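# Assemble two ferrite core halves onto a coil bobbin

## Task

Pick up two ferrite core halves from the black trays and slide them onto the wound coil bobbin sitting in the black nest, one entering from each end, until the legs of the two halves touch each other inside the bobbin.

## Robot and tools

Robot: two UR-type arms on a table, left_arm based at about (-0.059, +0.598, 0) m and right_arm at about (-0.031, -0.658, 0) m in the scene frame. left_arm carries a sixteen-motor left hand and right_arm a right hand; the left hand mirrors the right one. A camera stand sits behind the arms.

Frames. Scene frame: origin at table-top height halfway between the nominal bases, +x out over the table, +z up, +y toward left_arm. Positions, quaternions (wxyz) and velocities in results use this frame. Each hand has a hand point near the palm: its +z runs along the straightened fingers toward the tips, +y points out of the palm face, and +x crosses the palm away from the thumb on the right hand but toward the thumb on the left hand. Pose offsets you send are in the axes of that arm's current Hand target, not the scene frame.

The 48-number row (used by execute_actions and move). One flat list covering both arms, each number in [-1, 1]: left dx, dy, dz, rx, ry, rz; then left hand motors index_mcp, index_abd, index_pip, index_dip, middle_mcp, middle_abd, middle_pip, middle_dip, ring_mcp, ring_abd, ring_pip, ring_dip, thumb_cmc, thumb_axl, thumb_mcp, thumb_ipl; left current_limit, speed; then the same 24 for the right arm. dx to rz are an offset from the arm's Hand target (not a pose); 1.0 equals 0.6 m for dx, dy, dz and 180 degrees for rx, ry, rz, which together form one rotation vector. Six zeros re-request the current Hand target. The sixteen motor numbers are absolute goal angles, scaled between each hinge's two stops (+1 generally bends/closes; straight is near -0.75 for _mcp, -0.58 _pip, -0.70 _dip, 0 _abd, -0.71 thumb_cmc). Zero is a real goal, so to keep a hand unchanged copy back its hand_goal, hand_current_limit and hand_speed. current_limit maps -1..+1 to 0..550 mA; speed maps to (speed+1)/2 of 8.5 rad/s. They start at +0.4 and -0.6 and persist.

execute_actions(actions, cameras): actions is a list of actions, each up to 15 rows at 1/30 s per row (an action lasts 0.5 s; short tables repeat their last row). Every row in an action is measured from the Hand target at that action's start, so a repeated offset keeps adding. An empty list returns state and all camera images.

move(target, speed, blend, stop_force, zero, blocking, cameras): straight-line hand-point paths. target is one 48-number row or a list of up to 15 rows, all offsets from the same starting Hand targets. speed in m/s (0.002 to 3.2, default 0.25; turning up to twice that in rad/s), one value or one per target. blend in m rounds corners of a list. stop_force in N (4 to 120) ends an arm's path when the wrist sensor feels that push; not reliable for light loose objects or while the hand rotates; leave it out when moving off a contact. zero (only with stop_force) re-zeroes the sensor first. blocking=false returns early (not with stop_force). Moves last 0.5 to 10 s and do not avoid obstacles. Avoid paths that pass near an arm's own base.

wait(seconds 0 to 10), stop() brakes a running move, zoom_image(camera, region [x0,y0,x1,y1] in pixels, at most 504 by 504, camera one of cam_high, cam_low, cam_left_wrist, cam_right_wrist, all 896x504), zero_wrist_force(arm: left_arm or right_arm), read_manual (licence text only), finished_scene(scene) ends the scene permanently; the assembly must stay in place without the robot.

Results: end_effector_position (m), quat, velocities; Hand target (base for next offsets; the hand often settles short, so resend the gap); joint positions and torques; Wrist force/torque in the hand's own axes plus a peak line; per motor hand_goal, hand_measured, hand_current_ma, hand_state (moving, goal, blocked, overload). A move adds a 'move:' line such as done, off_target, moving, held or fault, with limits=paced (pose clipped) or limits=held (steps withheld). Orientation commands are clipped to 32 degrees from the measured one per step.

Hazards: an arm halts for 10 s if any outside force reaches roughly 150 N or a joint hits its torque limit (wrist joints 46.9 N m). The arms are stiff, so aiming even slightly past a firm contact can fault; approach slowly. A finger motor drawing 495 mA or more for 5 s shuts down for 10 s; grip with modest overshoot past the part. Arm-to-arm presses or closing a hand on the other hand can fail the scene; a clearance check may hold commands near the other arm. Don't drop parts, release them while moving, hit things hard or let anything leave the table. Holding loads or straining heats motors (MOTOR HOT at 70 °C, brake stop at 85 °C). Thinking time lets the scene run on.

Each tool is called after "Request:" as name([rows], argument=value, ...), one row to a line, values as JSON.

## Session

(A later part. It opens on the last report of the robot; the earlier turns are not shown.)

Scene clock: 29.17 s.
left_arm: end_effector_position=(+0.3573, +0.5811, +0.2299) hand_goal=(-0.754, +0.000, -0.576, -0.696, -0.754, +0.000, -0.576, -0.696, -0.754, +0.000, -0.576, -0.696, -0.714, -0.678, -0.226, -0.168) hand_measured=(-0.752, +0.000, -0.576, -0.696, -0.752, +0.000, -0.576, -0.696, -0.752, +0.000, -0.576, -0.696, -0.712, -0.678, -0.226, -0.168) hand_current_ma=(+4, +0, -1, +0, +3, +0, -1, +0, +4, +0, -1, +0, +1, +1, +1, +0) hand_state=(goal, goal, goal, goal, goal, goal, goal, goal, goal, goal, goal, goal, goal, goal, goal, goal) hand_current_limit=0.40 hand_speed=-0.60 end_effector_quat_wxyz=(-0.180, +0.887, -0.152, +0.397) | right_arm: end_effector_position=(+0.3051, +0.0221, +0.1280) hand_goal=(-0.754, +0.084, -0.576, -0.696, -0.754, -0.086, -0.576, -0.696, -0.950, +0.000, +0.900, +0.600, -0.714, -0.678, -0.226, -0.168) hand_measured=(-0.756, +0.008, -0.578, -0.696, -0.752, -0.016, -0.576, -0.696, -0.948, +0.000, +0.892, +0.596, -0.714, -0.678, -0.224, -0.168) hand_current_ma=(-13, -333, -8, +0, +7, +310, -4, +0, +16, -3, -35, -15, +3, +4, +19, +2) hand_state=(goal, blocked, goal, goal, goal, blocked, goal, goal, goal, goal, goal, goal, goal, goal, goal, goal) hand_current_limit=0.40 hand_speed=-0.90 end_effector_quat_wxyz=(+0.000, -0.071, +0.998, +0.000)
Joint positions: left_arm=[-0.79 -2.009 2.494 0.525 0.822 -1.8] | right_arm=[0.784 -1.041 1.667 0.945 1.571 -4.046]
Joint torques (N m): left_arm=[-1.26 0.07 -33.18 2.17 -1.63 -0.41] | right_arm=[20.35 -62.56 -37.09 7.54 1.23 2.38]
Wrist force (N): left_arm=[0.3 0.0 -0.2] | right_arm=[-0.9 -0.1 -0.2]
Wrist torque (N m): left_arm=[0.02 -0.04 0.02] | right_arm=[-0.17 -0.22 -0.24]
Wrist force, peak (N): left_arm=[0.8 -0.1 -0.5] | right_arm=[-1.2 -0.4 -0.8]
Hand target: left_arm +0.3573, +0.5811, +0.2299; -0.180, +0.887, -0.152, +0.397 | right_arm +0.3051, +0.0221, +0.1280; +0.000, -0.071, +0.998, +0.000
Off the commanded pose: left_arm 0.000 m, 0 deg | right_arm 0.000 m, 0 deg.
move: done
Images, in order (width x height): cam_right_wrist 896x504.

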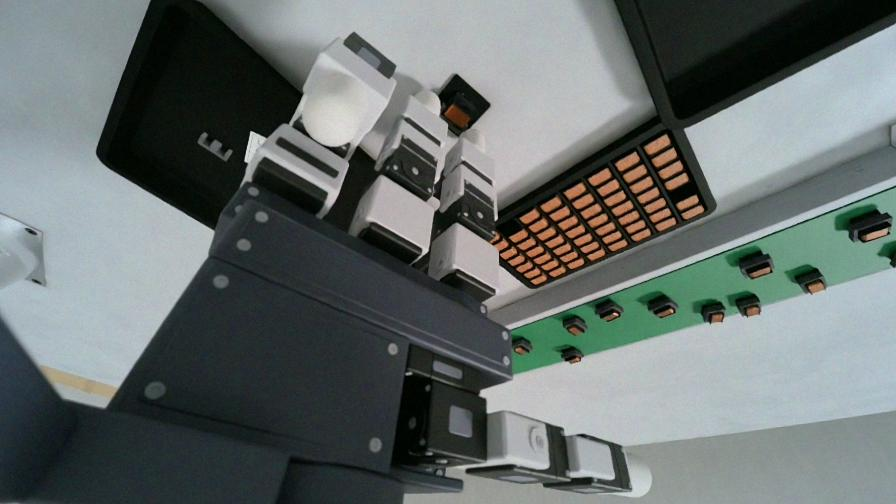

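Request:
move(target=[0,0,0,0,0,0,-0.754,0,-0.576,-0.696,-0.754,0,-0.576,-0.696,-0.754,0,-0.576,-0.696,-0.714,-0.678,-0.226,-0.168,0.4,-0.6,0,0.0055,0,0,0,0,-0.754,0.085,-0.576,-0.696,-0.754,-0.085,-0.576,-0.696,-0.95,0,0.9,0.6,-0.714,-0.678,-0.226,-0.168,0.4,-0.9], speed=0.006, stop_force=4, cameras=["cam_right_wrist"])

Request:
zoom_image(camera="cam_right_wrist", region=[430, 84, 490, 144])

Scene clock: 31.87 s.
left_arm: end_effector_position=(+0.3573, +0.5811, +0.2299) hand_goal=(-0.754, +0.000, -0.576, -0.696, -0.754, +0.000, -0.576, -0.696, -0.754, +0.000, -0.576, -0.696, -0.714, -0.678, -0.226, -0.168) hand_measured=(-0.752, +0.000, -0.576, -0.696, -0.752, +0.000, -0.576, -0.696, -0.752, +0.000, -0.576, -0.696, -0.712, -0.678, -0.226, -0.168) hand_current_ma=(+4, +0, -1, +0, +3, +0, -1, +0, +4, +0, -1, +0, +1, +1, +1, +0) hand_state=(goal, goal, goal, goal, goal, goal, goal, goal, goal, goal, goal, goal, goal, goal, goal, goal) hand_current_limit=0.40 hand_speed=-0.60 end_effector_quat_wxyz=(-0.180, +0.887, -0.152, +0.397) | right_arm: end_effector_position=(+0.3047, +0.0254, +0.1280) hand_goal=(-0.754, +0.084, -0.576, -0.696, -0.754, -0.086, -0.576, -0.696, -0.950, +0.000, +0.900, +0.600, -0.714, -0.678, -0.226, -0.168) hand_measured=(-0.758, +0.008, -0.578, -0.696, -0.756, -0.016, -0.576, -0.696, -0.948, +0.000, +0.892, +0.596, -0.714, -0.678, -0.224, -0.168) hand_current_ma=(-18, -333, -8, +0, -13, +308, -4, +0, +16, -3, -35, -15, +3, +4, +19, +2) hand_state=(goal, blocked, goal, goal, goal, blocked, goal, goal, goal, goal, goal, goal, goal, goal, goal, goal) hand_current_limit=0.40 hand_speed=-0.90 end_effector_quat_wxyz=(+0.000, -0.071, +0.998, +0.000)
Joint positions: left_arm=[-0.79 -2.009 2.494 0.525 0.822 -1.8] | right_arm=[0.788 -1.037 1.661 0.947 1.571 -4.042]
Joint torques (N m): left_arm=[2.62 3.26 -32.66 1.87 -1.62 -0.13] | right_arm=[19.16 -61.86 -37.22 7.94 0.84 2.5]
Wrist force (N): left_arm=[0.8 0.0 -0.3] | right_arm=[-1.0 -0.7 -0.6]
Wrist torque (N m): left_arm=[0.03 -0.11 0.06] | right_arm=[-0.11 -0.27 -0.25]
Wrist force, peak (N): left_arm=[0.6 0.0 -0.8] | right_arm=[-1.6 -1.3 -0.2]
Hand target: left_arm +0.3573, +0.5811, +0.2299; -0.180, +0.887, -0.152, +0.397 | right_arm +0.3047, +0.0254, +0.1280; +0.000, -0.071, +0.998, +0.000
Off the commanded pose: left_arm 0.000 m, 0 deg | right_arm 0.000 m, 0 deg.
move: done
Images, in order (width x height): cam_right_wrist 896x504.

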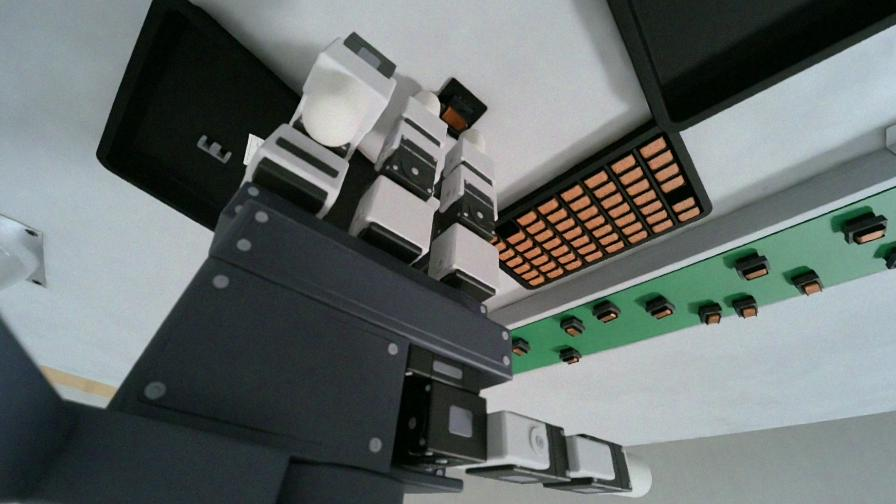

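Scaled by 8.400 from the camera's 896x504 image, which has a finer 1280x720 frame.

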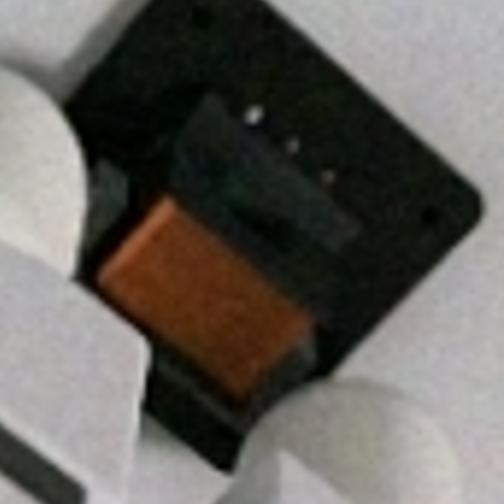

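Request:
move([
  [0,0,0,0,0,0,-0.754,0,-0.576,-0.696,-0.754,0,-0.576,-0.696,-0.754,0,-0.576,-0.696,-0.714,-0.678,-0.226,-0.168,0.4,-0.6,0,0.0012,0,0,0,0,-0.754,0.085,-0.576,-0.696,-0.754,-0.085,-0.576,-0.696,-0.95,0,0.9,0.6,-0.714,-0.678,-0.226,-0.168,0.4,-0.93],
  [0,0,0,0,0,0,-0.754,0,-0.576,-0.696,-0.754,0,-0.576,-0.696,-0.754,0,-0.576,-0.696,-0.714,-0.678,-0.226,-0.168,0.4,-0.6,0,0,0,0,0,0,-0.754,0.085,-0.576,-0.696,-0.754,-0.085,-0.576,-0.696,-0.95,0,0.9,0.6,-0.714,-0.678,-0.226,-0.168,0.4,-0.93],
  [0,0,0,0,0,0,-0.754,0,-0.576,-0.696,-0.754,0,-0.576,-0.696,-0.754,0,-0.576,-0.696,-0.714,-0.678,-0.226,-0.168,0.4,-0.6,0,0,0,0,0,0,-0.754,-0.045,-0.576,-0.696,-0.754,0.045,-0.576,-0.696,-0.95,0,0.9,0.6,-0.714,-0.678,-0.226,-0.168,0.4,-0.93],
  [0,0,0,0,0,0,-0.754,0,-0.576,-0.696,-0.754,0,-0.576,-0.696,-0.754,0,-0.576,-0.696,-0.714,-0.678,-0.226,-0.168,0.4,-0.6,0,0,-0.07,0,0,0,-0.754,-0.045,-0.576,-0.696,-0.754,0.045,-0.576,-0.696,-0.95,0,0.9,0.6,-0.714,-0.678,-0.226,-0.168,0.4,-0.93],
], speed=[0.01, 0.01, 0.05, 0.08], cameras=["cam_right_wrist"])

Request:
zoom_image(camera="cam_right_wrist", region=[430, 50, 500, 120])

Scene clock: 35.53 s.
left_arm: end_effector_position=(+0.3573, +0.5811, +0.2299) hand_goal=(-0.754, +0.000, -0.576, -0.696, -0.754, +0.000, -0.576, -0.696, -0.754, +0.000, -0.576, -0.696, -0.714, -0.678, -0.226, -0.168) hand_measured=(-0.752, +0.000, -0.576, -0.696, -0.752, +0.000, -0.576, -0.696, -0.752, +0.000, -0.576, -0.696, -0.712, -0.678, -0.226, -0.168) hand_current_ma=(+4, +0, -1, +0, +3, +0, -1, +0, +4, +0, -1, +0, +1, +1, +1, +0) hand_state=(goal, goal, goal, goal, goal, goal, goal, goal, goal, goal, goal, goal, goal, goal, goal, goal) hand_current_limit=0.40 hand_speed=-0.60 end_effector_quat_wxyz=(-0.180, +0.887, -0.152, +0.397) | right_arm: end_effector_position=(+0.3047, +0.0254, +0.1699) hand_goal=(-0.754, -0.046, -0.576, -0.696, -0.754, +0.044, -0.576, -0.696, -0.950, +0.000, +0.900, +0.600, -0.714, -0.678, -0.226, -0.168) hand_measured=(-0.756, -0.042, -0.578, -0.696, -0.756, +0.040, -0.578, -0.696, -0.948, +0.000, +0.892, +0.596, -0.714, -0.678, -0.224, -0.168) hand_current_ma=(-8, +15, -14, -3, -7, -14, -11, -2, +16, -3, -35, -15, +3, +4, +19, +2) hand_state=(goal, goal, goal, goal, goal, goal, goal, goal, goal, goal, goal, goal, goal, goal, goal, goal) hand_current_limit=0.40 hand_speed=-0.93 end_effector_quat_wxyz=(+0.000, -0.071, +0.998, +0.000)
Joint positions: left_arm=[-0.79 -2.009 2.494 0.525 0.822 -1.8] | right_arm=[0.788 -1.075 1.635 1.011 1.571 -4.042]
Joint torques (N m): left_arm=[0.64 -1.33 -33.86 2.55 -1.65 -0.23] | right_arm=[-14.15 -82 -38.5 7.72 0 -2.22]
Wrist force (N): left_arm=[0.4 0.2 0.1] | right_arm=[-0.3 0.0 -0.8]
Wrist torque (N m): left_arm=[0.02 -0.04 0.03] | right_arm=[-0.15 -0.21 -0.07]
Wrist force, peak (N): left_arm=[0.6 0.2 -0.4] | right_arm=[-1.3 -1.4 -0.9]
Hand target: left_arm +0.3573, +0.5811, +0.2299; -0.180, +0.887, -0.152, +0.397 | right_arm +0.3047, +0.0254, +0.1700; +0.000, -0.071, +0.998, +0.000
Off the commanded pose: left_arm 0.000 m, 0 deg | right_arm 0.000 m, 0 deg.
move: done
Images, in order (width x height): cam_right_wrist 896x504.

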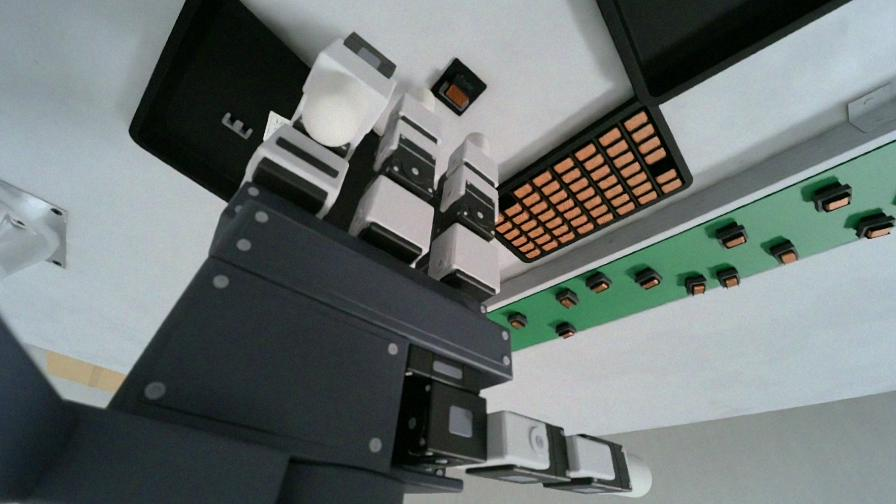

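Scaled by 7.200 from the camera's 896x504 image, which has a finer 1280x720 frame.

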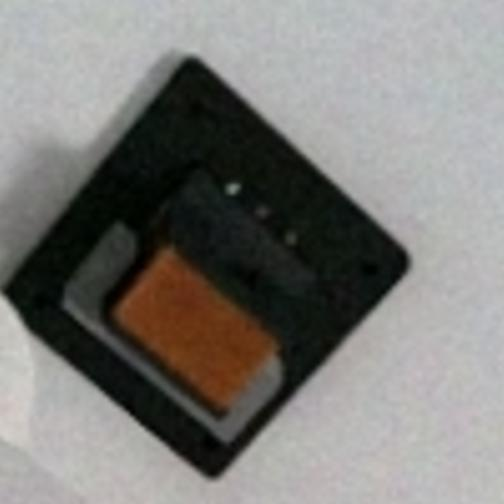

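Request:
move(target=[0,0,0,0,0,0,-0.754,0,-0.576,-0.696,-0.754,0,-0.576,-0.696,-0.754,0,-0.576,-0.696,-0.714,-0.678,-0.226,-0.168,0.4,-0.6,-0.0267,-0.2788,0,0,0,0.3564,-0.754,-0.05,-0.576,-0.696,-0.754,0.05,-0.576,-0.696,-0.95,0,0.9,0.6,-0.714,-0.678,-0.226,-0.168,0.4,-0.9], speed=0.25, cameras=["cam_right_wrist"])

Request:
zoom_image(camera="cam_right_wrist", region=[390, 40, 530, 170])

Scene clock: 39.50 s.
left_arm: end_effector_position=(+0.3573, +0.5811, +0.2299) hand_goal=(-0.754, +0.000, -0.576, -0.696, -0.754, +0.000, -0.576, -0.696, -0.754, +0.000, -0.576, -0.696, -0.714, -0.678, -0.226, -0.168) hand_measured=(-0.752, +0.000, -0.576, -0.696, -0.752, +0.000, -0.576, -0.696, -0.752, +0.000, -0.576, -0.696, -0.712, -0.678, -0.226, -0.168) hand_current_ma=(+4, +0, -1, +0, +3, +0, -1, +0, +4, +0, -1, +0, +1, +1, +1, +0) hand_state=(goal, goal, goal, goal, goal, goal, goal, goal, goal, goal, goal, goal, goal, goal, goal, goal) hand_current_limit=0.40 hand_speed=-0.60 end_effector_quat_wxyz=(-0.180, +0.887, -0.152, +0.397) | right_arm: end_effector_position=(+0.3441, -0.1380, +0.1700) hand_goal=(-0.754, -0.050, -0.576, -0.696, -0.754, +0.050, -0.576, -0.696, -0.950, +0.000, +0.900, +0.600, -0.714, -0.678, -0.226, -0.168) hand_measured=(-0.756, -0.046, -0.578, -0.696, -0.756, +0.046, -0.578, -0.696, -0.948, +0.000, +0.892, +0.596, -0.714, -0.678, -0.224, -0.168) hand_current_ma=(-5, +15, -14, -3, -6, -15, -10, -2, +16, -3, -35, -15, +3, +4, +19, +2) hand_state=(goal, goal, goal, goal, goal, goal, goal, goal, goal, goal, goal, goal, goal, goal, goal, goal) hand_current_limit=0.40 hand_speed=-0.90 end_effector_quat_wxyz=(+0.000, +0.470, +0.883, +0.000)
Joint positions: left_arm=[-0.79 -2.009 2.494 0.525 0.822 -1.8] | right_arm=[0.701 -1.229 1.869 0.93 1.571 -3.009]
Joint torques (N m): left_arm=[1.03 2.37 -32.96 2.54 -1.55 -0.08] | right_arm=[-15.46 -67.13 -18.02 0.33 1.59 2.61]
Wrist force (N): left_arm=[0.1 -0.1 -0.4] | right_arm=[-1.0 -0.6 -0.6]
Wrist torque (N m): left_arm=[0.04 -0.02 0.01] | right_arm=[-0.20 -0.13 -0.26]
Wrist force, peak (N): left_arm=[0.4 0.3 -0.7] | right_arm=[-1.0 -0.6 -0.7]
Hand target: left_arm +0.3573, +0.5811, +0.2299; -0.180, +0.887, -0.152, +0.397 | right_arm +0.3441, -0.1380, +0.1700; +0.000, +0.470, +0.883, +0.000
Off the commanded pose: left_arm 0.000 m, 0 deg | right_arm 0.000 m, 0 deg.
move: done
Images, in order (width x height): cam_right_wrist 896x504.

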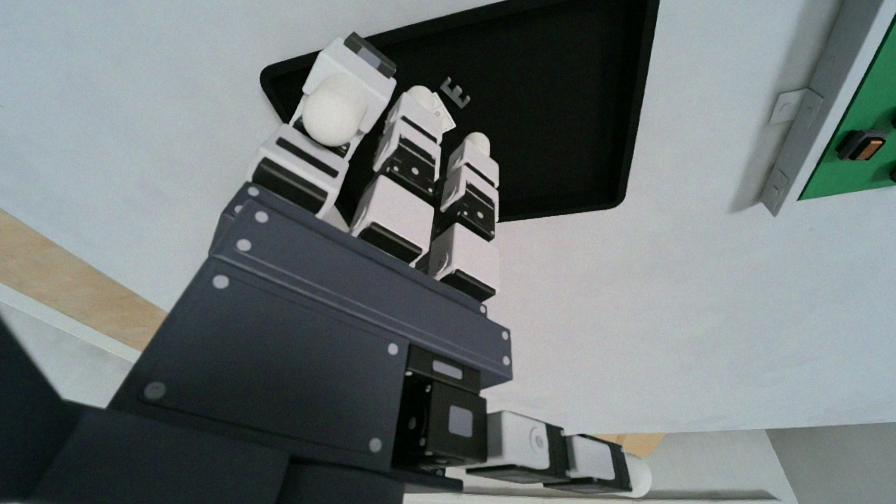

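Scaled by 3.600 from the camera's 896x504 image, which has a finer 1280x720 frame.

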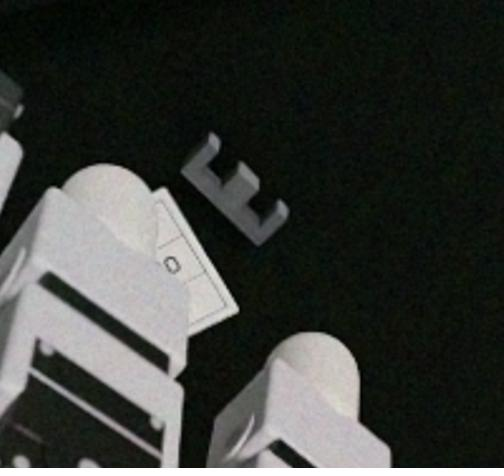

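Request:
move(target=[0,0,0,0,0,0,-0.754,0,-0.576,-0.696,-0.754,0,-0.576,-0.696,-0.754,0,-0.576,-0.696,-0.714,-0.678,-0.226,-0.168,0.4,-0.6,-0.0102,0.0005,0.0598,0,0,0.026,-0.754,-0.055,-0.576,-0.696,-0.754,0.055,-0.576,-0.696,-0.95,0,0.9,0.6,-0.714,-0.678,-0.226,-0.168,0.4,-0.9], speed=0.1, cameras=["cam_right_wrist"])

Request:
zoom_image(camera="cam_right_wrist", region=[400, 70, 510, 170])

Scene clock: 41.53 s.
left_arm: end_effector_position=(+0.3573, +0.5811, +0.2299) hand_goal=(-0.754, +0.000, -0.576, -0.696, -0.754, +0.000, -0.576, -0.696, -0.754, +0.000, -0.576, -0.696, -0.714, -0.678, -0.226, -0.168) hand_measured=(-0.752, +0.000, -0.576, -0.696, -0.752, +0.000, -0.576, -0.696, -0.752, +0.000, -0.576, -0.696, -0.712, -0.678, -0.226, -0.168) hand_current_ma=(+4, +0, -1, +0, +3, +0, -1, +0, +4, +0, -1, +0, +1, +1, +1, +0) hand_state=(goal, goal, goal, goal, goal, goal, goal, goal, goal, goal, goal, goal, goal, goal, goal, goal) hand_current_limit=0.40 hand_speed=-0.60 end_effector_quat_wxyz=(-0.180, +0.887, -0.152, +0.397) | right_arm: end_effector_position=(+0.3477, -0.1429, +0.1341) hand_goal=(-0.754, -0.056, -0.576, -0.696, -0.754, +0.054, -0.576, -0.696, -0.950, +0.000, +0.900, +0.600, -0.714, -0.678, -0.226, -0.168) hand_measured=(-0.756, -0.052, -0.578, -0.696, -0.756, +0.050, -0.578, -0.696, -0.948, +0.000, +0.892, +0.596, -0.714, -0.678, -0.224, -0.168) hand_current_ma=(-5, +15, -14, -3, -6, -15, -10, -2, +16, -3, -35, -15, +3, +4, +19, +2) hand_state=(goal, goal, goal, goal, goal, goal, goal, goal, goal, goal, goal, goal, goal, goal, goal, goal) hand_current_limit=0.40 hand_speed=-0.90 end_effector_quat_wxyz=(+0.000, +0.506, +0.863, +0.000)
Joint positions: left_arm=[-0.79 -2.009 2.494 0.525 0.822 -1.8] | right_arm=[0.702 -1.187 1.887 0.871 1.57 -2.927]
Joint torques (N m): left_arm=[-1.57 -0.23 -32.66 2.09 -1.63 -0.37] | right_arm=[17.64 -49.65 -15.23 0.27 1.21 2.77]
Wrist force (N): left_arm=[0.3 0.2 -0.6] | right_arm=[-0.4 -0.5 -0.9]
Wrist torque (N m): left_arm=[0.08 -0.05 0.03] | right_arm=[-0.19 -0.22 -0.20]
Wrist force, peak (N): left_arm=[0.7 0.0 -0.5] | right_arm=[-0.3 -0.6 -1.4]
Hand target: left_arm +0.3573, +0.5811, +0.2299; -0.180, +0.887, -0.152, +0.397 | right_arm +0.3477, -0.1429, +0.1341; +0.000, +0.506, +0.863, +0.000
Off the commanded pose: left_arm 0.000 m, 0 deg | right_arm 0.000 m, 0 deg.
move: done
Images, in order (width x height): cam_right_wrist 896x504.

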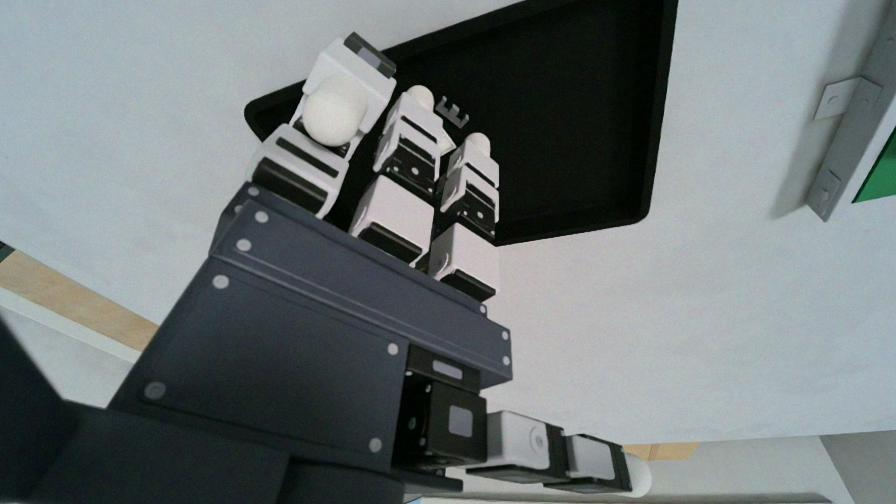

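Scaled by 4.582 from the camera's 896x504 image, which has a finer 1280x720 frame.

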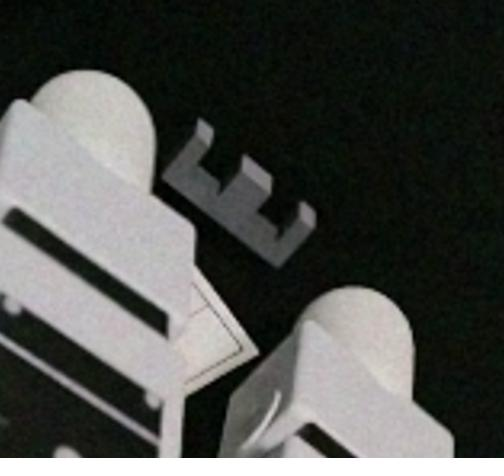

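Request:
move(target=[0,0,0,0,0,0,-0.754,0,-0.576,-0.696,-0.754,0,-0.576,-0.696,-0.754,0,-0.576,-0.696,-0.714,-0.678,-0.226,-0.168,0.4,-0.6,0,0,0.0155,0,0,0,-0.754,-0.05,-0.576,-0.696,-0.754,0.05,-0.576,-0.696,-0.95,0,0.9,0.6,-0.714,-0.678,-0.226,-0.168,0.4,-0.9], speed=0.012, stop_force=4)

Request:
move(target=[0,0,0,0,0,0,-0.754,0,-0.576,-0.696,-0.754,0,-0.576,-0.696,-0.754,0,-0.576,-0.696,-0.714,-0.678,-0.226,-0.168,0.4,-0.6,0,0,0,0,0,0,-0.754,0.085,-0.576,-0.696,-0.754,-0.085,-0.576,-0.696,-0.95,0,0.9,0.6,-0.714,-0.678,-0.226,-0.168,0.4,-0.9], speed=0.02, cameras=["cam_right_wrist"])

Request:
zoom_image(camera="cam_right_wrist", region=[400, 70, 510, 170])

Scene clock: 47.00 s.
left_arm: end_effector_position=(+0.3573, +0.5811, +0.2299) hand_goal=(-0.754, +0.000, -0.576, -0.696, -0.754, +0.000, -0.576, -0.696, -0.754, +0.000, -0.576, -0.696, -0.714, -0.678, -0.226, -0.168) hand_measured=(-0.752, +0.000, -0.576, -0.696, -0.752, +0.000, -0.576, -0.696, -0.752, +0.000, -0.576, -0.696, -0.712, -0.678, -0.226, -0.168) hand_current_ma=(+4, +0, -1, +0, +3, +0, -1, +0, +4, +0, -1, +0, +1, +1, +1, +0) hand_state=(goal, goal, goal, goal, goal, goal, goal, goal, goal, goal, goal, goal, goal, goal, goal, goal) hand_current_limit=0.40 hand_speed=-0.60 end_effector_quat_wxyz=(-0.180, +0.887, -0.152, +0.397) | right_arm: end_effector_position=(+0.3477, -0.1429, +0.1248) hand_goal=(-0.754, -0.050, -0.576, -0.696, -0.754, +0.050, -0.576, -0.696, -0.950, +0.000, +0.900, +0.600, -0.714, -0.678, -0.226, -0.168) hand_measured=(-0.756, -0.052, -0.578, -0.696, -0.756, +0.050, -0.578, -0.696, -0.948, +0.000, +0.892, +0.596, -0.714, -0.678, -0.224, -0.168) hand_current_ma=(-5, -8, -14, -3, -6, +3, -10, -2, +16, -3, -35, -15, +3, +4, +19, +2) hand_state=(goal, goal, goal, goal, goal, goal, goal, goal, goal, goal, goal, goal, goal, goal, goal, goal) hand_current_limit=0.40 hand_speed=-0.90 end_effector_quat_wxyz=(+0.000, +0.506, +0.863, +0.000)
Joint positions: left_arm=[-0.79 -2.009 2.494 0.525 0.822 -1.8] | right_arm=[0.702 -1.177 1.893 0.855 1.571 -2.927]
Joint torques (N m): left_arm=[-1.45 -0.14 -33.48 2.22 -1.97 -0.62] | right_arm=[19.77 -48.62 -15.66 0.1 1.64 2.47]
Wrist force (N): left_arm=[0.0 0.0 -0.5] | right_arm=[-0.7 -0.4 -0.8]
Wrist torque (N m): left_arm=[0.04 -0.01 0.00] | right_arm=[-0.17 -0.20 -0.22]
Wrist force, peak (N): left_arm=[0.8 -0.3 -0.2] | right_arm=[-0.9 -0.7 -0.7]
Hand target: left_arm +0.3573, +0.5811, +0.2299; -0.180, +0.887, -0.152, +0.397 | right_arm +0.3477, -0.1429, +0.1248; +0.000, +0.506, +0.863, +0.000
Off the commanded pose: left_arm 0.000 m, 0 deg | right_arm 0.000 m, 0 deg.
move: done

Scene clock: 47.50 s.
left_arm: end_effector_position=(+0.3573, +0.5811, +0.2299) hand_goal=(-0.754, +0.000, -0.576, -0.696, -0.754, +0.000, -0.576, -0.696, -0.754, +0.000, -0.576, -0.696, -0.714, -0.678, -0.226, -0.168) hand_measured=(-0.752, +0.000, -0.576, -0.696, -0.752, +0.000, -0.576, -0.696, -0.752, +0.000, -0.576, -0.696, -0.712, -0.678, -0.226, -0.168) hand_current_ma=(+4, +0, -1, +0, +3, +0, -1, +0, +4, +0, -1, +0, +1, +1, +1, +0) hand_state=(goal, goal, goal, goal, goal, goal, goal, goal, goal, goal, goal, goal, goal, goal, goal, goal) hand_current_limit=0.40 hand_speed=-0.60 end_effector_quat_wxyz=(-0.180, +0.887, -0.152, +0.397) | right_arm: end_effector_position=(+0.3478, -0.1429, +0.1248) hand_goal=(-0.754, +0.084, -0.576, -0.696, -0.754, -0.086, -0.576, -0.696, -0.950, +0.000, +0.900, +0.600, -0.714, -0.678, -0.226, -0.168) hand_measured=(-0.756, +0.000, -0.578, -0.696, -0.756, -0.022, -0.578, -0.696, -0.948, +0.000, +0.892, +0.596, -0.714, -0.678, -0.224, -0.168) hand_current_ma=(-5, -366, -14, -3, -6, +280, -10, -2, +16, -3, -35, -15, +3, +4, +19, +2) hand_state=(goal, blocked, goal, goal, goal, blocked, goal, goal, goal, goal, goal, goal, goal, goal, goal, goal) hand_current_limit=0.40 hand_speed=-0.90 end_effector_quat_wxyz=(+0.000, +0.506, +0.863, +0.000)
Joint positions: left_arm=[-0.79 -2.009 2.494 0.525 0.822 -1.8] | right_arm=[0.702 -1.177 1.893 0.855 1.571 -2.927]
Joint torques (N m): left_arm=[-1.6 1.28 -33.33 2.58 -1.42 -0.58] | right_arm=[19.81 -49.65 -15.24 0.15 1 2.09]
Wrist force (N): left_arm=[0.6 -0.1 0.2] | right_arm=[-0.8 -0.6 -1.7]
Wrist torque (N m): left_arm=[-0.03 -0.07 0.06] | right_arm=[-0.14 -0.28 -0.23]
Wrist force, peak (N): left_arm=[0.6 -0.1 0.2] | right_arm=[-1.0 -0.7 -2.1]
Hand target: left_arm +0.3573, +0.5811, +0.2299; -0.180, +0.887, -0.152, +0.397 | right_arm +0.3477, -0.1429, +0.1248; +0.000, +0.506, +0.863, +0.000
Off the commanded pose: left_arm 0.000 m, 0 deg | right_arm 0.000 m, 0 deg.
move: done
Images, in order (width x height): cam_right_wrist 896x504.

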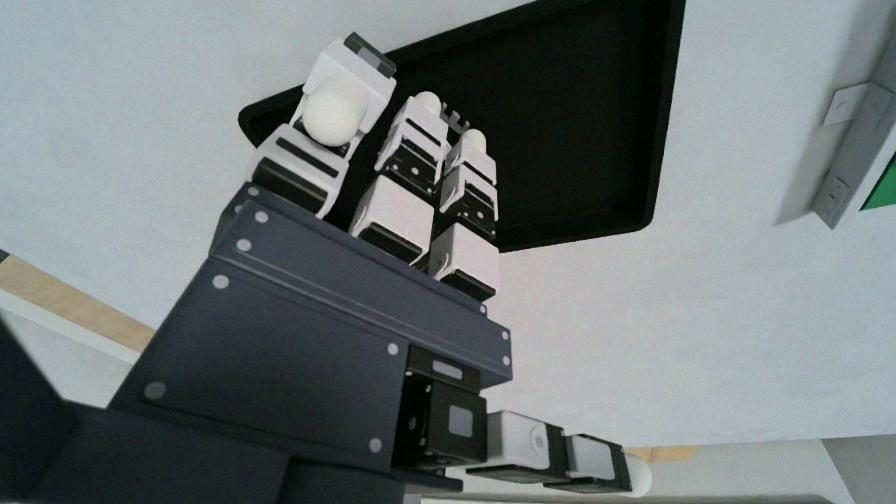

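Scaled by 4.582 from the camera's 896x504 image, which has a finer 1280x720 frame.

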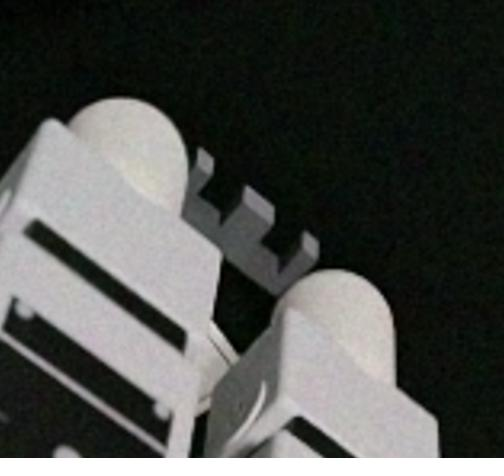

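Request:
move([
  [0,0,0,0,0,0,-0.754,0,-0.576,-0.696,-0.754,0,-0.576,-0.696,-0.754,0,-0.576,-0.696,-0.714,-0.678,-0.226,-0.168,0.4,-0.6,0,0,-0.125,0,0,0,-0.754,0.085,-0.576,-0.696,-0.754,-0.085,-0.576,-0.696,-0.95,0,0.9,0.6,-0.714,-0.678,-0.226,-0.168,0.4,-0.9],
  [0,0,0,0,0,0,-0.754,0,-0.576,-0.696,-0.754,0,-0.576,-0.696,-0.754,0,-0.576,-0.696,-0.714,-0.678,-0.226,-0.168,0.4,-0.6,0.0868,0.0025,-0.142,0,0,0.6167,-0.754,0.085,-0.576,-0.696,-0.754,-0.085,-0.576,-0.696,-0.95,0,0.9,0.6,-0.714,-0.678,-0.226,-0.168,0.4,-0.9],
  [0,0,0,0,0,0,-0.754,0,-0.576,-0.696,-0.754,0,-0.576,-0.696,-0.754,0,-0.576,-0.696,-0.714,-0.678,-0.226,-0.168,0.4,-0.6,0.0868,0.0025,-0.0587,0,0,0.6167,-0.754,0.085,-0.576,-0.696,-0.754,-0.085,-0.576,-0.696,-0.95,0,0.9,0.6,-0.714,-0.678,-0.226,-0.168,0.4,-0.9],
], speed=[0.12, 0.3, 0.12], blend=[0.01, 0.01, 0], cameras=["cam_right_wrist"])

Request:
zoom_image(camera="cam_right_wrist", region=[430, 60, 500, 130])

Scene clock: 53.57 s.
left_arm: end_effector_position=(+0.3573, +0.5811, +0.2299) hand_goal=(-0.754, +0.000, -0.576, -0.696, -0.754, +0.000, -0.576, -0.696, -0.754, +0.000, -0.576, -0.696, -0.714, -0.678, -0.226, -0.168) hand_measured=(-0.752, +0.000, -0.576, -0.696, -0.752, +0.000, -0.576, -0.696, -0.752, +0.000, -0.576, -0.696, -0.712, -0.678, -0.226, -0.168) hand_current_ma=(+4, +0, -1, +0, +3, +0, -1, +0, +4, +0, -1, +0, +1, +1, +1, +0) hand_state=(goal, goal, goal, goal, goal, goal, goal, goal, goal, goal, goal, goal, goal, goal, goal, goal) hand_current_limit=0.40 hand_speed=-0.60 end_effector_quat_wxyz=(-0.180, +0.887, -0.152, +0.397) | right_arm: end_effector_position=(+0.3236, -0.0967, +0.1601) hand_goal=(-0.754, +0.084, -0.576, -0.696, -0.754, -0.086, -0.576, -0.696, -0.950, +0.000, +0.900, +0.600, -0.714, -0.678, -0.226, -0.168) hand_measured=(-0.754, +0.002, -0.578, -0.696, -0.754, -0.022, -0.578, -0.696, -0.948, +0.000, +0.892, +0.596, -0.714, -0.678, -0.224, -0.168) hand_current_ma=(-5, -363, -13, -3, -4, +279, -9, -2, +16, -3, -35, -15, +3, +4, +19, +2) hand_state=(goal, blocked, goal, goal, goal, blocked, goal, goal, goal, goal, goal, goal, goal, goal, goal, goal) hand_current_limit=0.40 hand_speed=-0.90 end_effector_quat_wxyz=(+0.000, +0.997, +0.072, +0.000)
Joint positions: left_arm=[-0.79 -2.009 2.494 0.525 0.822 -1.8] | right_arm=[0.798 -0.973 1.486 1.058 1.571 -0.893]
Joint torques (N m): left_arm=[0.88 -1.89 -32.8 2.11 -1.54 -0.25] | right_arm=[-13.14 -68.65 -20.6 0.51 1.63 2.37]
Wrist force (N): left_arm=[0.4 0.1 -0.1] | right_arm=[-0.9 0.1 -0.2]
Wrist torque (N m): left_arm=[0.03 -0.05 0.03] | right_arm=[-0.17 -0.17 -0.22]
Wrist force, peak (N): left_arm=[0.5 0.6 -0.1] | right_arm=[-0.8 -0.7 -2.6]
Hand target: left_arm +0.3573, +0.5811, +0.2299; -0.180, +0.887, -0.152, +0.397 | right_arm +0.3236, -0.0967, +0.1600; +0.000, +0.997, +0.072, +0.000
Off the commanded pose: left_arm 0.000 m, 0 deg | right_arm 0.000 m, 0 deg.
move: done
Images, in order (width x height): cam_right_wrist 896x504.

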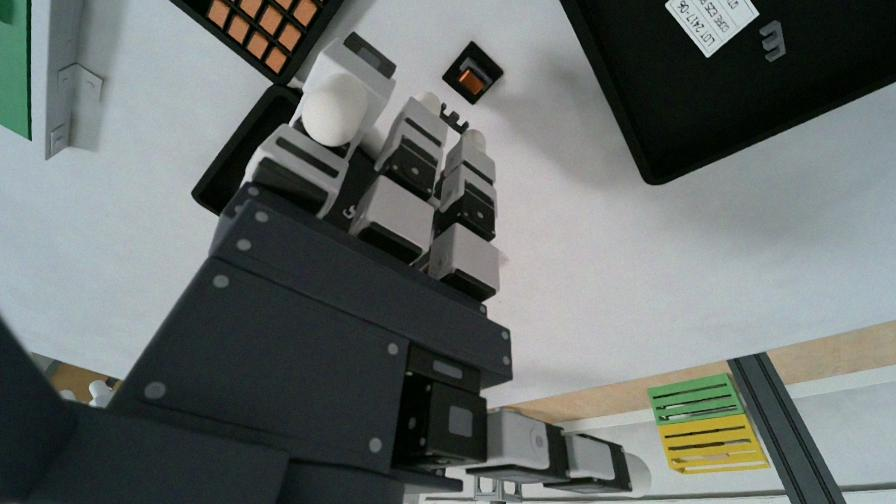

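Scaled by 7.200 from the camera's 896x504 image, which has a finer 1280x720 frame.

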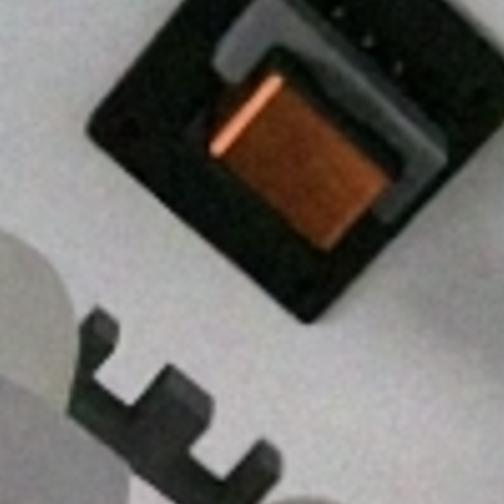

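Request:
zoom_image(camera="cam_right_wrist", region=[436, 96, 476, 136])

Scaled by 12.600 from the camera's 896x504 image, which has a finer 1280x720 frame.

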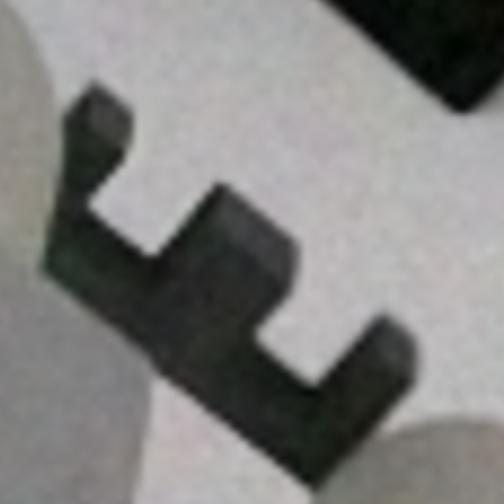

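Request:
move(target=[0,0,0,0,0,0,-0.754,0,-0.576,-0.696,-0.754,0,-0.576,-0.696,-0.754,0,-0.576,-0.696,-0.714,-0.678,-0.226,-0.168,0.4,-0.6,0.001,0,0.0533,0,0,0,-0.754,0.085,-0.576,-0.696,-0.754,-0.085,-0.576,-0.696,-0.95,0,0.9,0.6,-0.714,-0.678,-0.226,-0.168,0.4,-0.9], speed=0.06)

Request:
move(target=[0,0,0,0,0,0,-0.754,0,-0.576,-0.696,-0.754,0,-0.576,-0.696,-0.754,0,-0.576,-0.696,-0.714,-0.678,-0.226,-0.168,0.4,-0.6,0,0.01,0,0,0,0,-0.754,0.085,-0.576,-0.696,-0.754,-0.085,-0.576,-0.696,-0.95,0,0.9,0.6,-0.714,-0.678,-0.226,-0.168,0.4,-0.9], speed=0.015, stop_force=4, cameras=["cam_right_wrist"])

Request:
zoom_image(camera="cam_right_wrist", region=[434, 80, 484, 130])

Scene clock: 57.07 s.
left_arm: end_effector_position=(+0.3573, +0.5811, +0.2299) hand_goal=(-0.754, +0.000, -0.576, -0.696, -0.754, +0.000, -0.576, -0.696, -0.754, +0.000, -0.576, -0.696, -0.714, -0.678, -0.226, -0.168) hand_measured=(-0.752, +0.000, -0.576, -0.696, -0.752, +0.000, -0.576, -0.696, -0.752, +0.000, -0.576, -0.696, -0.712, -0.678, -0.226, -0.168) hand_current_ma=(+4, +0, -1, +0, +3, +0, -1, +0, +4, +0, -1, +0, +1, +1, +1, +0) hand_state=(goal, goal, goal, goal, goal, goal, goal, goal, goal, goal, goal, goal, goal, goal, goal, goal) hand_current_limit=0.40 hand_speed=-0.60 end_effector_quat_wxyz=(-0.180, +0.887, -0.152, +0.397) | right_arm: end_effector_position=(+0.3242, -0.0966, +0.1282) hand_goal=(-0.754, +0.084, -0.576, -0.696, -0.754, -0.086, -0.576, -0.696, -0.950, +0.000, +0.900, +0.600, -0.714, -0.678, -0.226, -0.168) hand_measured=(-0.754, +0.002, -0.578, -0.696, -0.754, -0.022, -0.578, -0.696, -0.948, +0.000, +0.892, +0.596, -0.714, -0.678, -0.224, -0.168) hand_current_ma=(-5, -363, -13, -3, -4, +279, -9, -2, +16, -3, -35, -15, +3, +4, +19, +2) hand_state=(goal, blocked, goal, goal, goal, blocked, goal, goal, goal, goal, goal, goal, goal, goal, goal, goal) hand_current_limit=0.40 hand_speed=-0.90 end_effector_quat_wxyz=(+0.000, +0.997, +0.072, +0.000)
Joint positions: left_arm=[-0.79 -2.009 2.494 0.525 0.822 -1.8] | right_arm=[0.798 -0.946 1.504 1.012 1.571 -0.893]
Joint torques (N m): left_arm=[1.99 -3.33 -32 1.98 -1.83 -0.07] | right_arm=[-15.93 -69.33 -19.57 0.38 1.24 -2.34]
Wrist force (N): left_arm=[0.5 0.2 0.0] | right_arm=[-0.4 0.3 -0.7]
Wrist torque (N m): left_arm=[0.03 -0.06 0.04] | right_arm=[-0.13 -0.18 -0.12]
Wrist force, peak (N): left_arm=[0.5 0.5 0.3] | right_arm=[-0.9 -0.1 -0.8]
Hand target: left_arm +0.3573, +0.5811, +0.2299; -0.180, +0.887, -0.152, +0.397 | right_arm +0.3242, -0.0966, +0.1280; +0.000, +0.997, +0.072, +0.000
Off the commanded pose: left_arm 0.000 m, 0 deg | right_arm 0.000 m, 0 deg.
move: done

Scene clock: 58.40 s.
left_arm: end_effector_position=(+0.3573, +0.5811, +0.2299) hand_goal=(-0.754, +0.000, -0.576, -0.696, -0.754, +0.000, -0.576, -0.696, -0.754, +0.000, -0.576, -0.696, -0.714, -0.678, -0.226, -0.168) hand_measured=(-0.752, +0.000, -0.576, -0.696, -0.752, +0.000, -0.576, -0.696, -0.752, +0.000, -0.576, -0.696, -0.712, -0.678, -0.226, -0.168) hand_current_ma=(+4, +0, -1, +0, +3, +0, -1, +0, +4, +0, -1, +0, +1, +1, +1, +0) hand_state=(goal, goal, goal, goal, goal, goal, goal, goal, goal, goal, goal, goal, goal, goal, goal, goal) hand_current_limit=0.40 hand_speed=-0.60 end_effector_quat_wxyz=(-0.180, +0.887, -0.152, +0.397) | right_arm: end_effector_position=(+0.3251, -0.1026, +0.1280) hand_goal=(-0.754, +0.084, -0.576, -0.696, -0.754, -0.086, -0.576, -0.696, -0.950, +0.000, +0.900, +0.600, -0.714, -0.678, -0.226, -0.168) hand_measured=(-0.754, +0.002, -0.578, -0.696, -0.754, -0.022, -0.578, -0.696, -0.948, +0.000, +0.892, +0.596, -0.714, -0.678, -0.224, -0.168) hand_current_ma=(-5, -363, -13, -3, -4, +279, -9, -2, +16, -3, -35, -15, +3, +4, +19, +2) hand_state=(goal, blocked, goal, goal, goal, blocked, goal, goal, goal, goal, goal, goal, goal, goal, goal, goal) hand_current_limit=0.40 hand_speed=-0.90 end_effector_quat_wxyz=(+0.000, +0.997, +0.072, +0.000)
Joint positions: left_arm=[-0.79 -2.009 2.494 0.525 0.822 -1.8] | right_arm=[0.791 -0.952 1.516 1.007 1.571 -0.9]
Joint torques (N m): left_arm=[0.91 1.22 -32.21 2.3 -1.95 0.03] | right_arm=[-17.26 -90.11 -19.17 0.35 0.93 -2.59]
Wrist force (N): left_arm=[0.3 0.1 -0.5] | right_arm=[-0.6 0.2 0.0]
Wrist torque (N m): left_arm=[0.06 -0.05 0.02] | right_arm=[-0.19 -0.19 0.03]
Wrist force, peak (N): left_arm=[0.6 -0.5 -0.4] | right_arm=[-0.6 -0.4 -0.7]
Hand target: left_arm +0.3573, +0.5811, +0.2299; -0.180, +0.887, -0.152, +0.397 | right_arm +0.3251, -0.1026, +0.1280; +0.000, +0.997, +0.072, +0.000
Off the commanded pose: left_arm 0.000 m, 0 deg | right_arm 0.000 m, 0 deg.
move: done
Images, in order (width x height): cam_right_wrist 896x504.

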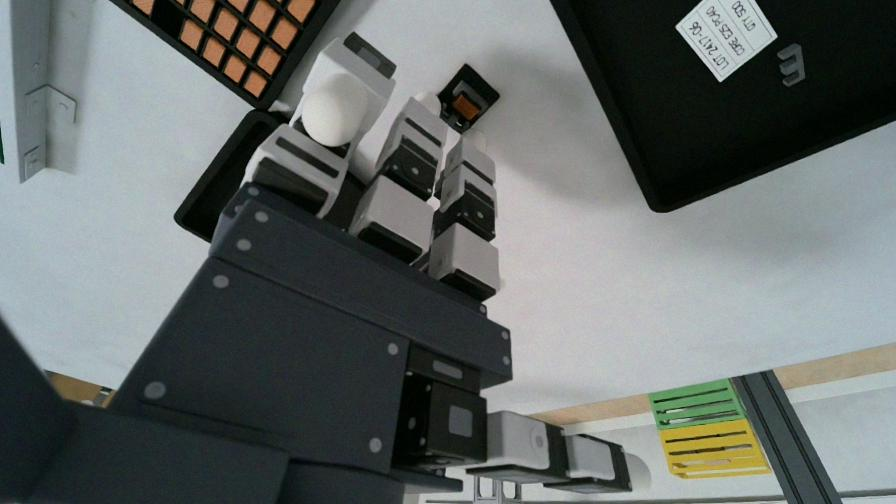

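Scaled by 10.080 from the camera's 896x504 image, which has a finer 1280x720 frame.

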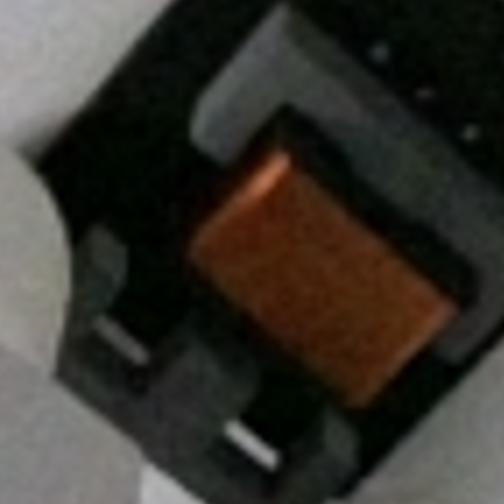

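Request:
move(target=[0,0,0,0,0,0,-0.754,0,-0.576,-0.696,-0.754,0,-0.576,-0.696,-0.754,0,-0.576,-0.696,-0.714,-0.678,-0.226,-0.168,0.4,-0.6,0,0.0142,0,0,0,0,-0.754,0.085,-0.576,-0.696,-0.754,-0.085,-0.576,-0.696,-0.95,0,0.9,0.6,-0.714,-0.678,-0.226,-0.168,0.4,-0.9], speed=0.008, stop_force=4, cameras=["cam_right_wrist"])

Request:
zoom_image(camera="cam_right_wrist", region=[430, 84, 490, 144])

Scene clock: 60.93 s.
left_arm: end_effector_position=(+0.3573, +0.5811, +0.2299) hand_goal=(-0.754, +0.000, -0.576, -0.696, -0.754, +0.000, -0.576, -0.696, -0.754, +0.000, -0.576, -0.696, -0.714, -0.678, -0.226, -0.168) hand_measured=(-0.752, +0.000, -0.576, -0.696, -0.752, +0.000, -0.576, -0.696, -0.752, +0.000, -0.576, -0.696, -0.712, -0.678, -0.226, -0.168) hand_current_ma=(+4, +0, -1, +0, +3, +0, -1, +0, +4, +0, -1, +0, +1, +1, +1, +0) hand_state=(goal, goal, goal, goal, goal, goal, goal, goal, goal, goal, goal, goal, goal, goal, goal, goal) hand_current_limit=0.40 hand_speed=-0.60 end_effector_quat_wxyz=(-0.180, +0.887, -0.152, +0.397) | right_arm: end_effector_position=(+0.3263, -0.1110, +0.1280) hand_goal=(-0.754, +0.084, -0.576, -0.696, -0.754, -0.086, -0.576, -0.696, -0.950, +0.000, +0.900, +0.600, -0.714, -0.678, -0.226, -0.168) hand_measured=(-0.754, +0.002, -0.578, -0.696, -0.754, -0.022, -0.578, -0.696, -0.948, +0.000, +0.892, +0.596, -0.714, -0.678, -0.224, -0.168) hand_current_ma=(-5, -363, -13, -3, -4, +279, -9, -2, +16, -3, -35, -15, +3, +4, +19, +2) hand_state=(goal, blocked, goal, goal, goal, blocked, goal, goal, goal, goal, goal, goal, goal, goal, goal, goal) hand_current_limit=0.40 hand_speed=-0.90 end_effector_quat_wxyz=(+0.000, +0.997, +0.072, +0.000)
Joint positions: left_arm=[-0.79 -2.009 2.494 0.525 0.822 -1.8] | right_arm=[0.782 -0.962 1.532 1 1.571 -0.909]
Joint torques (N m): left_arm=[-2.04 -0.54 -32.32 1.95 -1.71 -0.14] | right_arm=[-15.35 -89.22 -19.67 0.34 -1.12 -2.47]
Wrist force (N): left_arm=[0.6 0.4 0.0] | right_arm=[-0.5 0.0 0.0]
Wrist torque (N m): left_arm=[0.05 -0.07 0.04] | right_arm=[-0.22 -0.22 0.03]
Wrist force, peak (N): left_arm=[0.8 0.0 -0.2] | right_arm=[-0.5 -0.7 -0.7]
Hand target: left_arm +0.3573, +0.5811, +0.2299; -0.180, +0.887, -0.152, +0.397 | right_arm +0.3263, -0.1110, +0.1280; +0.000, +0.997, +0.072, +0.000
Off the commanded pose: left_arm 0.000 m, 0 deg | right_arm 0.000 m, 0 deg.
move: done
Images, in order (width x height): cam_right_wrist 896x504.

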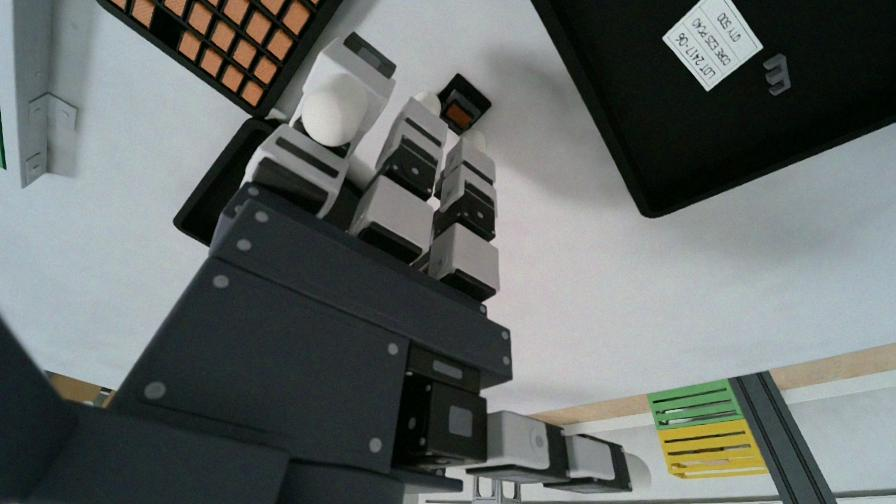

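Scaled by 8.400 from the camera's 896x504 image, which has a finer 1280x720 frame.

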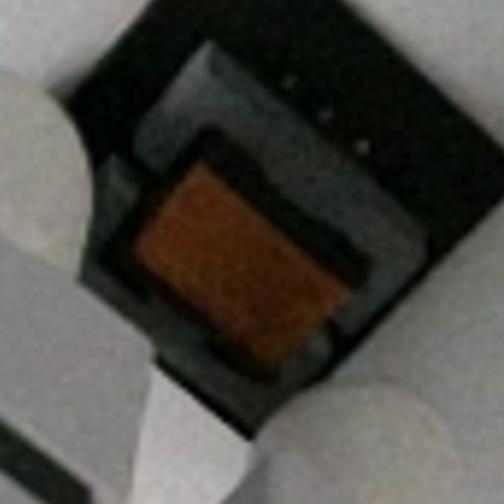

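Request:
move(target=[0,0,0,0,0,0,-0.754,0,-0.576,-0.696,-0.754,0,-0.576,-0.696,-0.754,0,-0.576,-0.696,-0.714,-0.678,-0.226,-0.168,0.4,-0.6,0,0.0087,0,0,0,0,-0.754,0.085,-0.576,-0.696,-0.754,-0.085,-0.576,-0.696,-0.95,0,0.9,0.6,-0.714,-0.678,-0.226,-0.168,0.4,-0.9], speed=0.006, stop_force=4, cameras=["cam_right_wrist"])

Request:
zoom_image(camera="cam_right_wrist", region=[430, 84, 490, 144])

Scene clock: 62.93 s.
left_arm: end_effector_position=(+0.3573, +0.5811, +0.2299) hand_goal=(-0.754, +0.000, -0.576, -0.696, -0.754, +0.000, -0.576, -0.696, -0.754, +0.000, -0.576, -0.696, -0.714, -0.678, -0.226, -0.168) hand_measured=(-0.752, +0.000, -0.576, -0.696, -0.752, +0.000, -0.576, -0.696, -0.752, +0.000, -0.576, -0.696, -0.712, -0.678, -0.226, -0.168) hand_current_ma=(+4, +0, -1, +0, +3, +0, -1, +0, +4, +0, -1, +0, +1, +1, +1, +0) hand_state=(goal, goal, goal, goal, goal, goal, goal, goal, goal, goal, goal, goal, goal, goal, goal, goal) hand_current_limit=0.40 hand_speed=-0.60 end_effector_quat_wxyz=(-0.180, +0.887, -0.152, +0.397) | right_arm: end_effector_position=(+0.3270, -0.1162, +0.1280) hand_goal=(-0.754, +0.084, -0.576, -0.696, -0.754, -0.086, -0.576, -0.696, -0.950, +0.000, +0.900, +0.600, -0.714, -0.678, -0.226, -0.168) hand_measured=(-0.764, +0.002, -0.582, -0.698, -0.762, -0.022, -0.580, -0.696, -0.948, +0.000, +0.892, +0.596, -0.714, -0.678, -0.224, -0.168) hand_current_ma=(-50, -363, -28, -9, -37, +279, -16, -4, +16, -3, -35, -15, +3, +4, +19, +2) hand_state=(goal, blocked, goal, goal, goal, blocked, goal, goal, goal, goal, goal, goal, goal, goal, goal, goal) hand_current_limit=0.40 hand_speed=-0.90 end_effector_quat_wxyz=(+0.000, +0.997, +0.072, +0.000)
Joint positions: left_arm=[-0.79 -2.009 2.494 0.525 0.822 -1.8] | right_arm=[0.776 -0.968 1.542 0.996 1.571 -0.915]
Joint torques (N m): left_arm=[-1.93 3.14 -32.24 2.29 -2.07 -0.06] | right_arm=[-16.04 -88.99 -18.19 0.47 -1.91 -2.4]
Wrist force (N): left_arm=[0.5 -0.2 -0.1] | right_arm=[-0.7 -1.6 -0.7]
Wrist torque (N m): left_arm=[-0.01 -0.06 0.04] | right_arm=[-0.13 -0.19 0.01]
Wrist force, peak (N): left_arm=[0.8 0.2 0.0] | right_arm=[-0.6 -1.8 -0.7]
Hand target: left_arm +0.3573, +0.5811, +0.2299; -0.180, +0.887, -0.152, +0.397 | right_arm +0.3270, -0.1162, +0.1280; +0.000, +0.997, +0.072, +0.000
Off the commanded pose: left_arm 0.000 m, 0 deg | right_arm 0.000 m, 0 deg.
move: done
Images, in order (width x height): cam_right_wrist 896x504.

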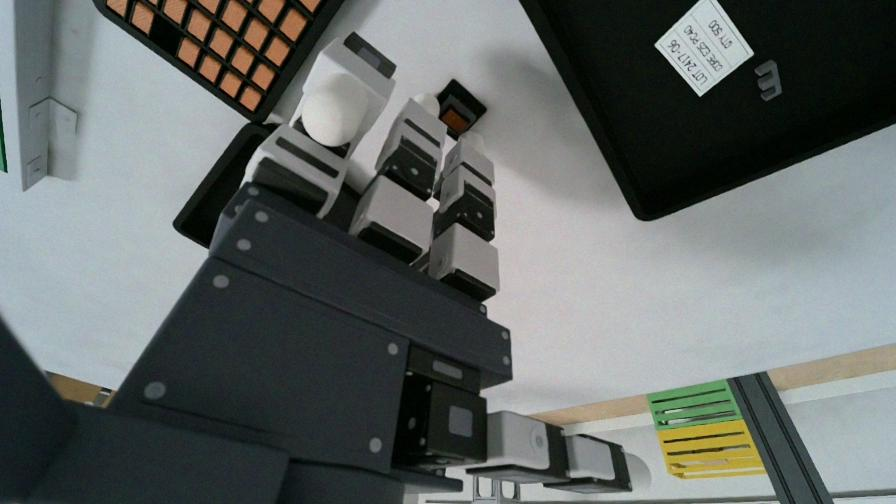

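Scaled by 8.400 from the camera's 896x504 image, which has a finer 1280x720 frame.

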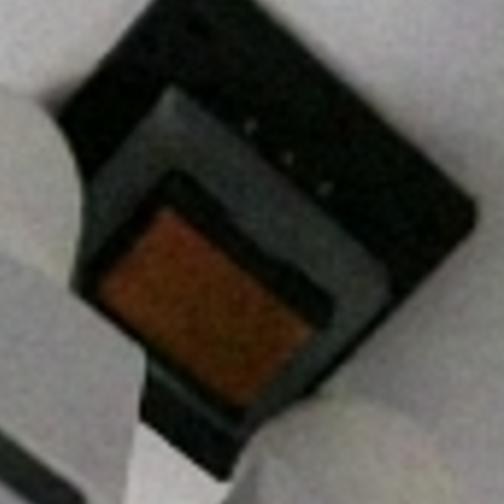

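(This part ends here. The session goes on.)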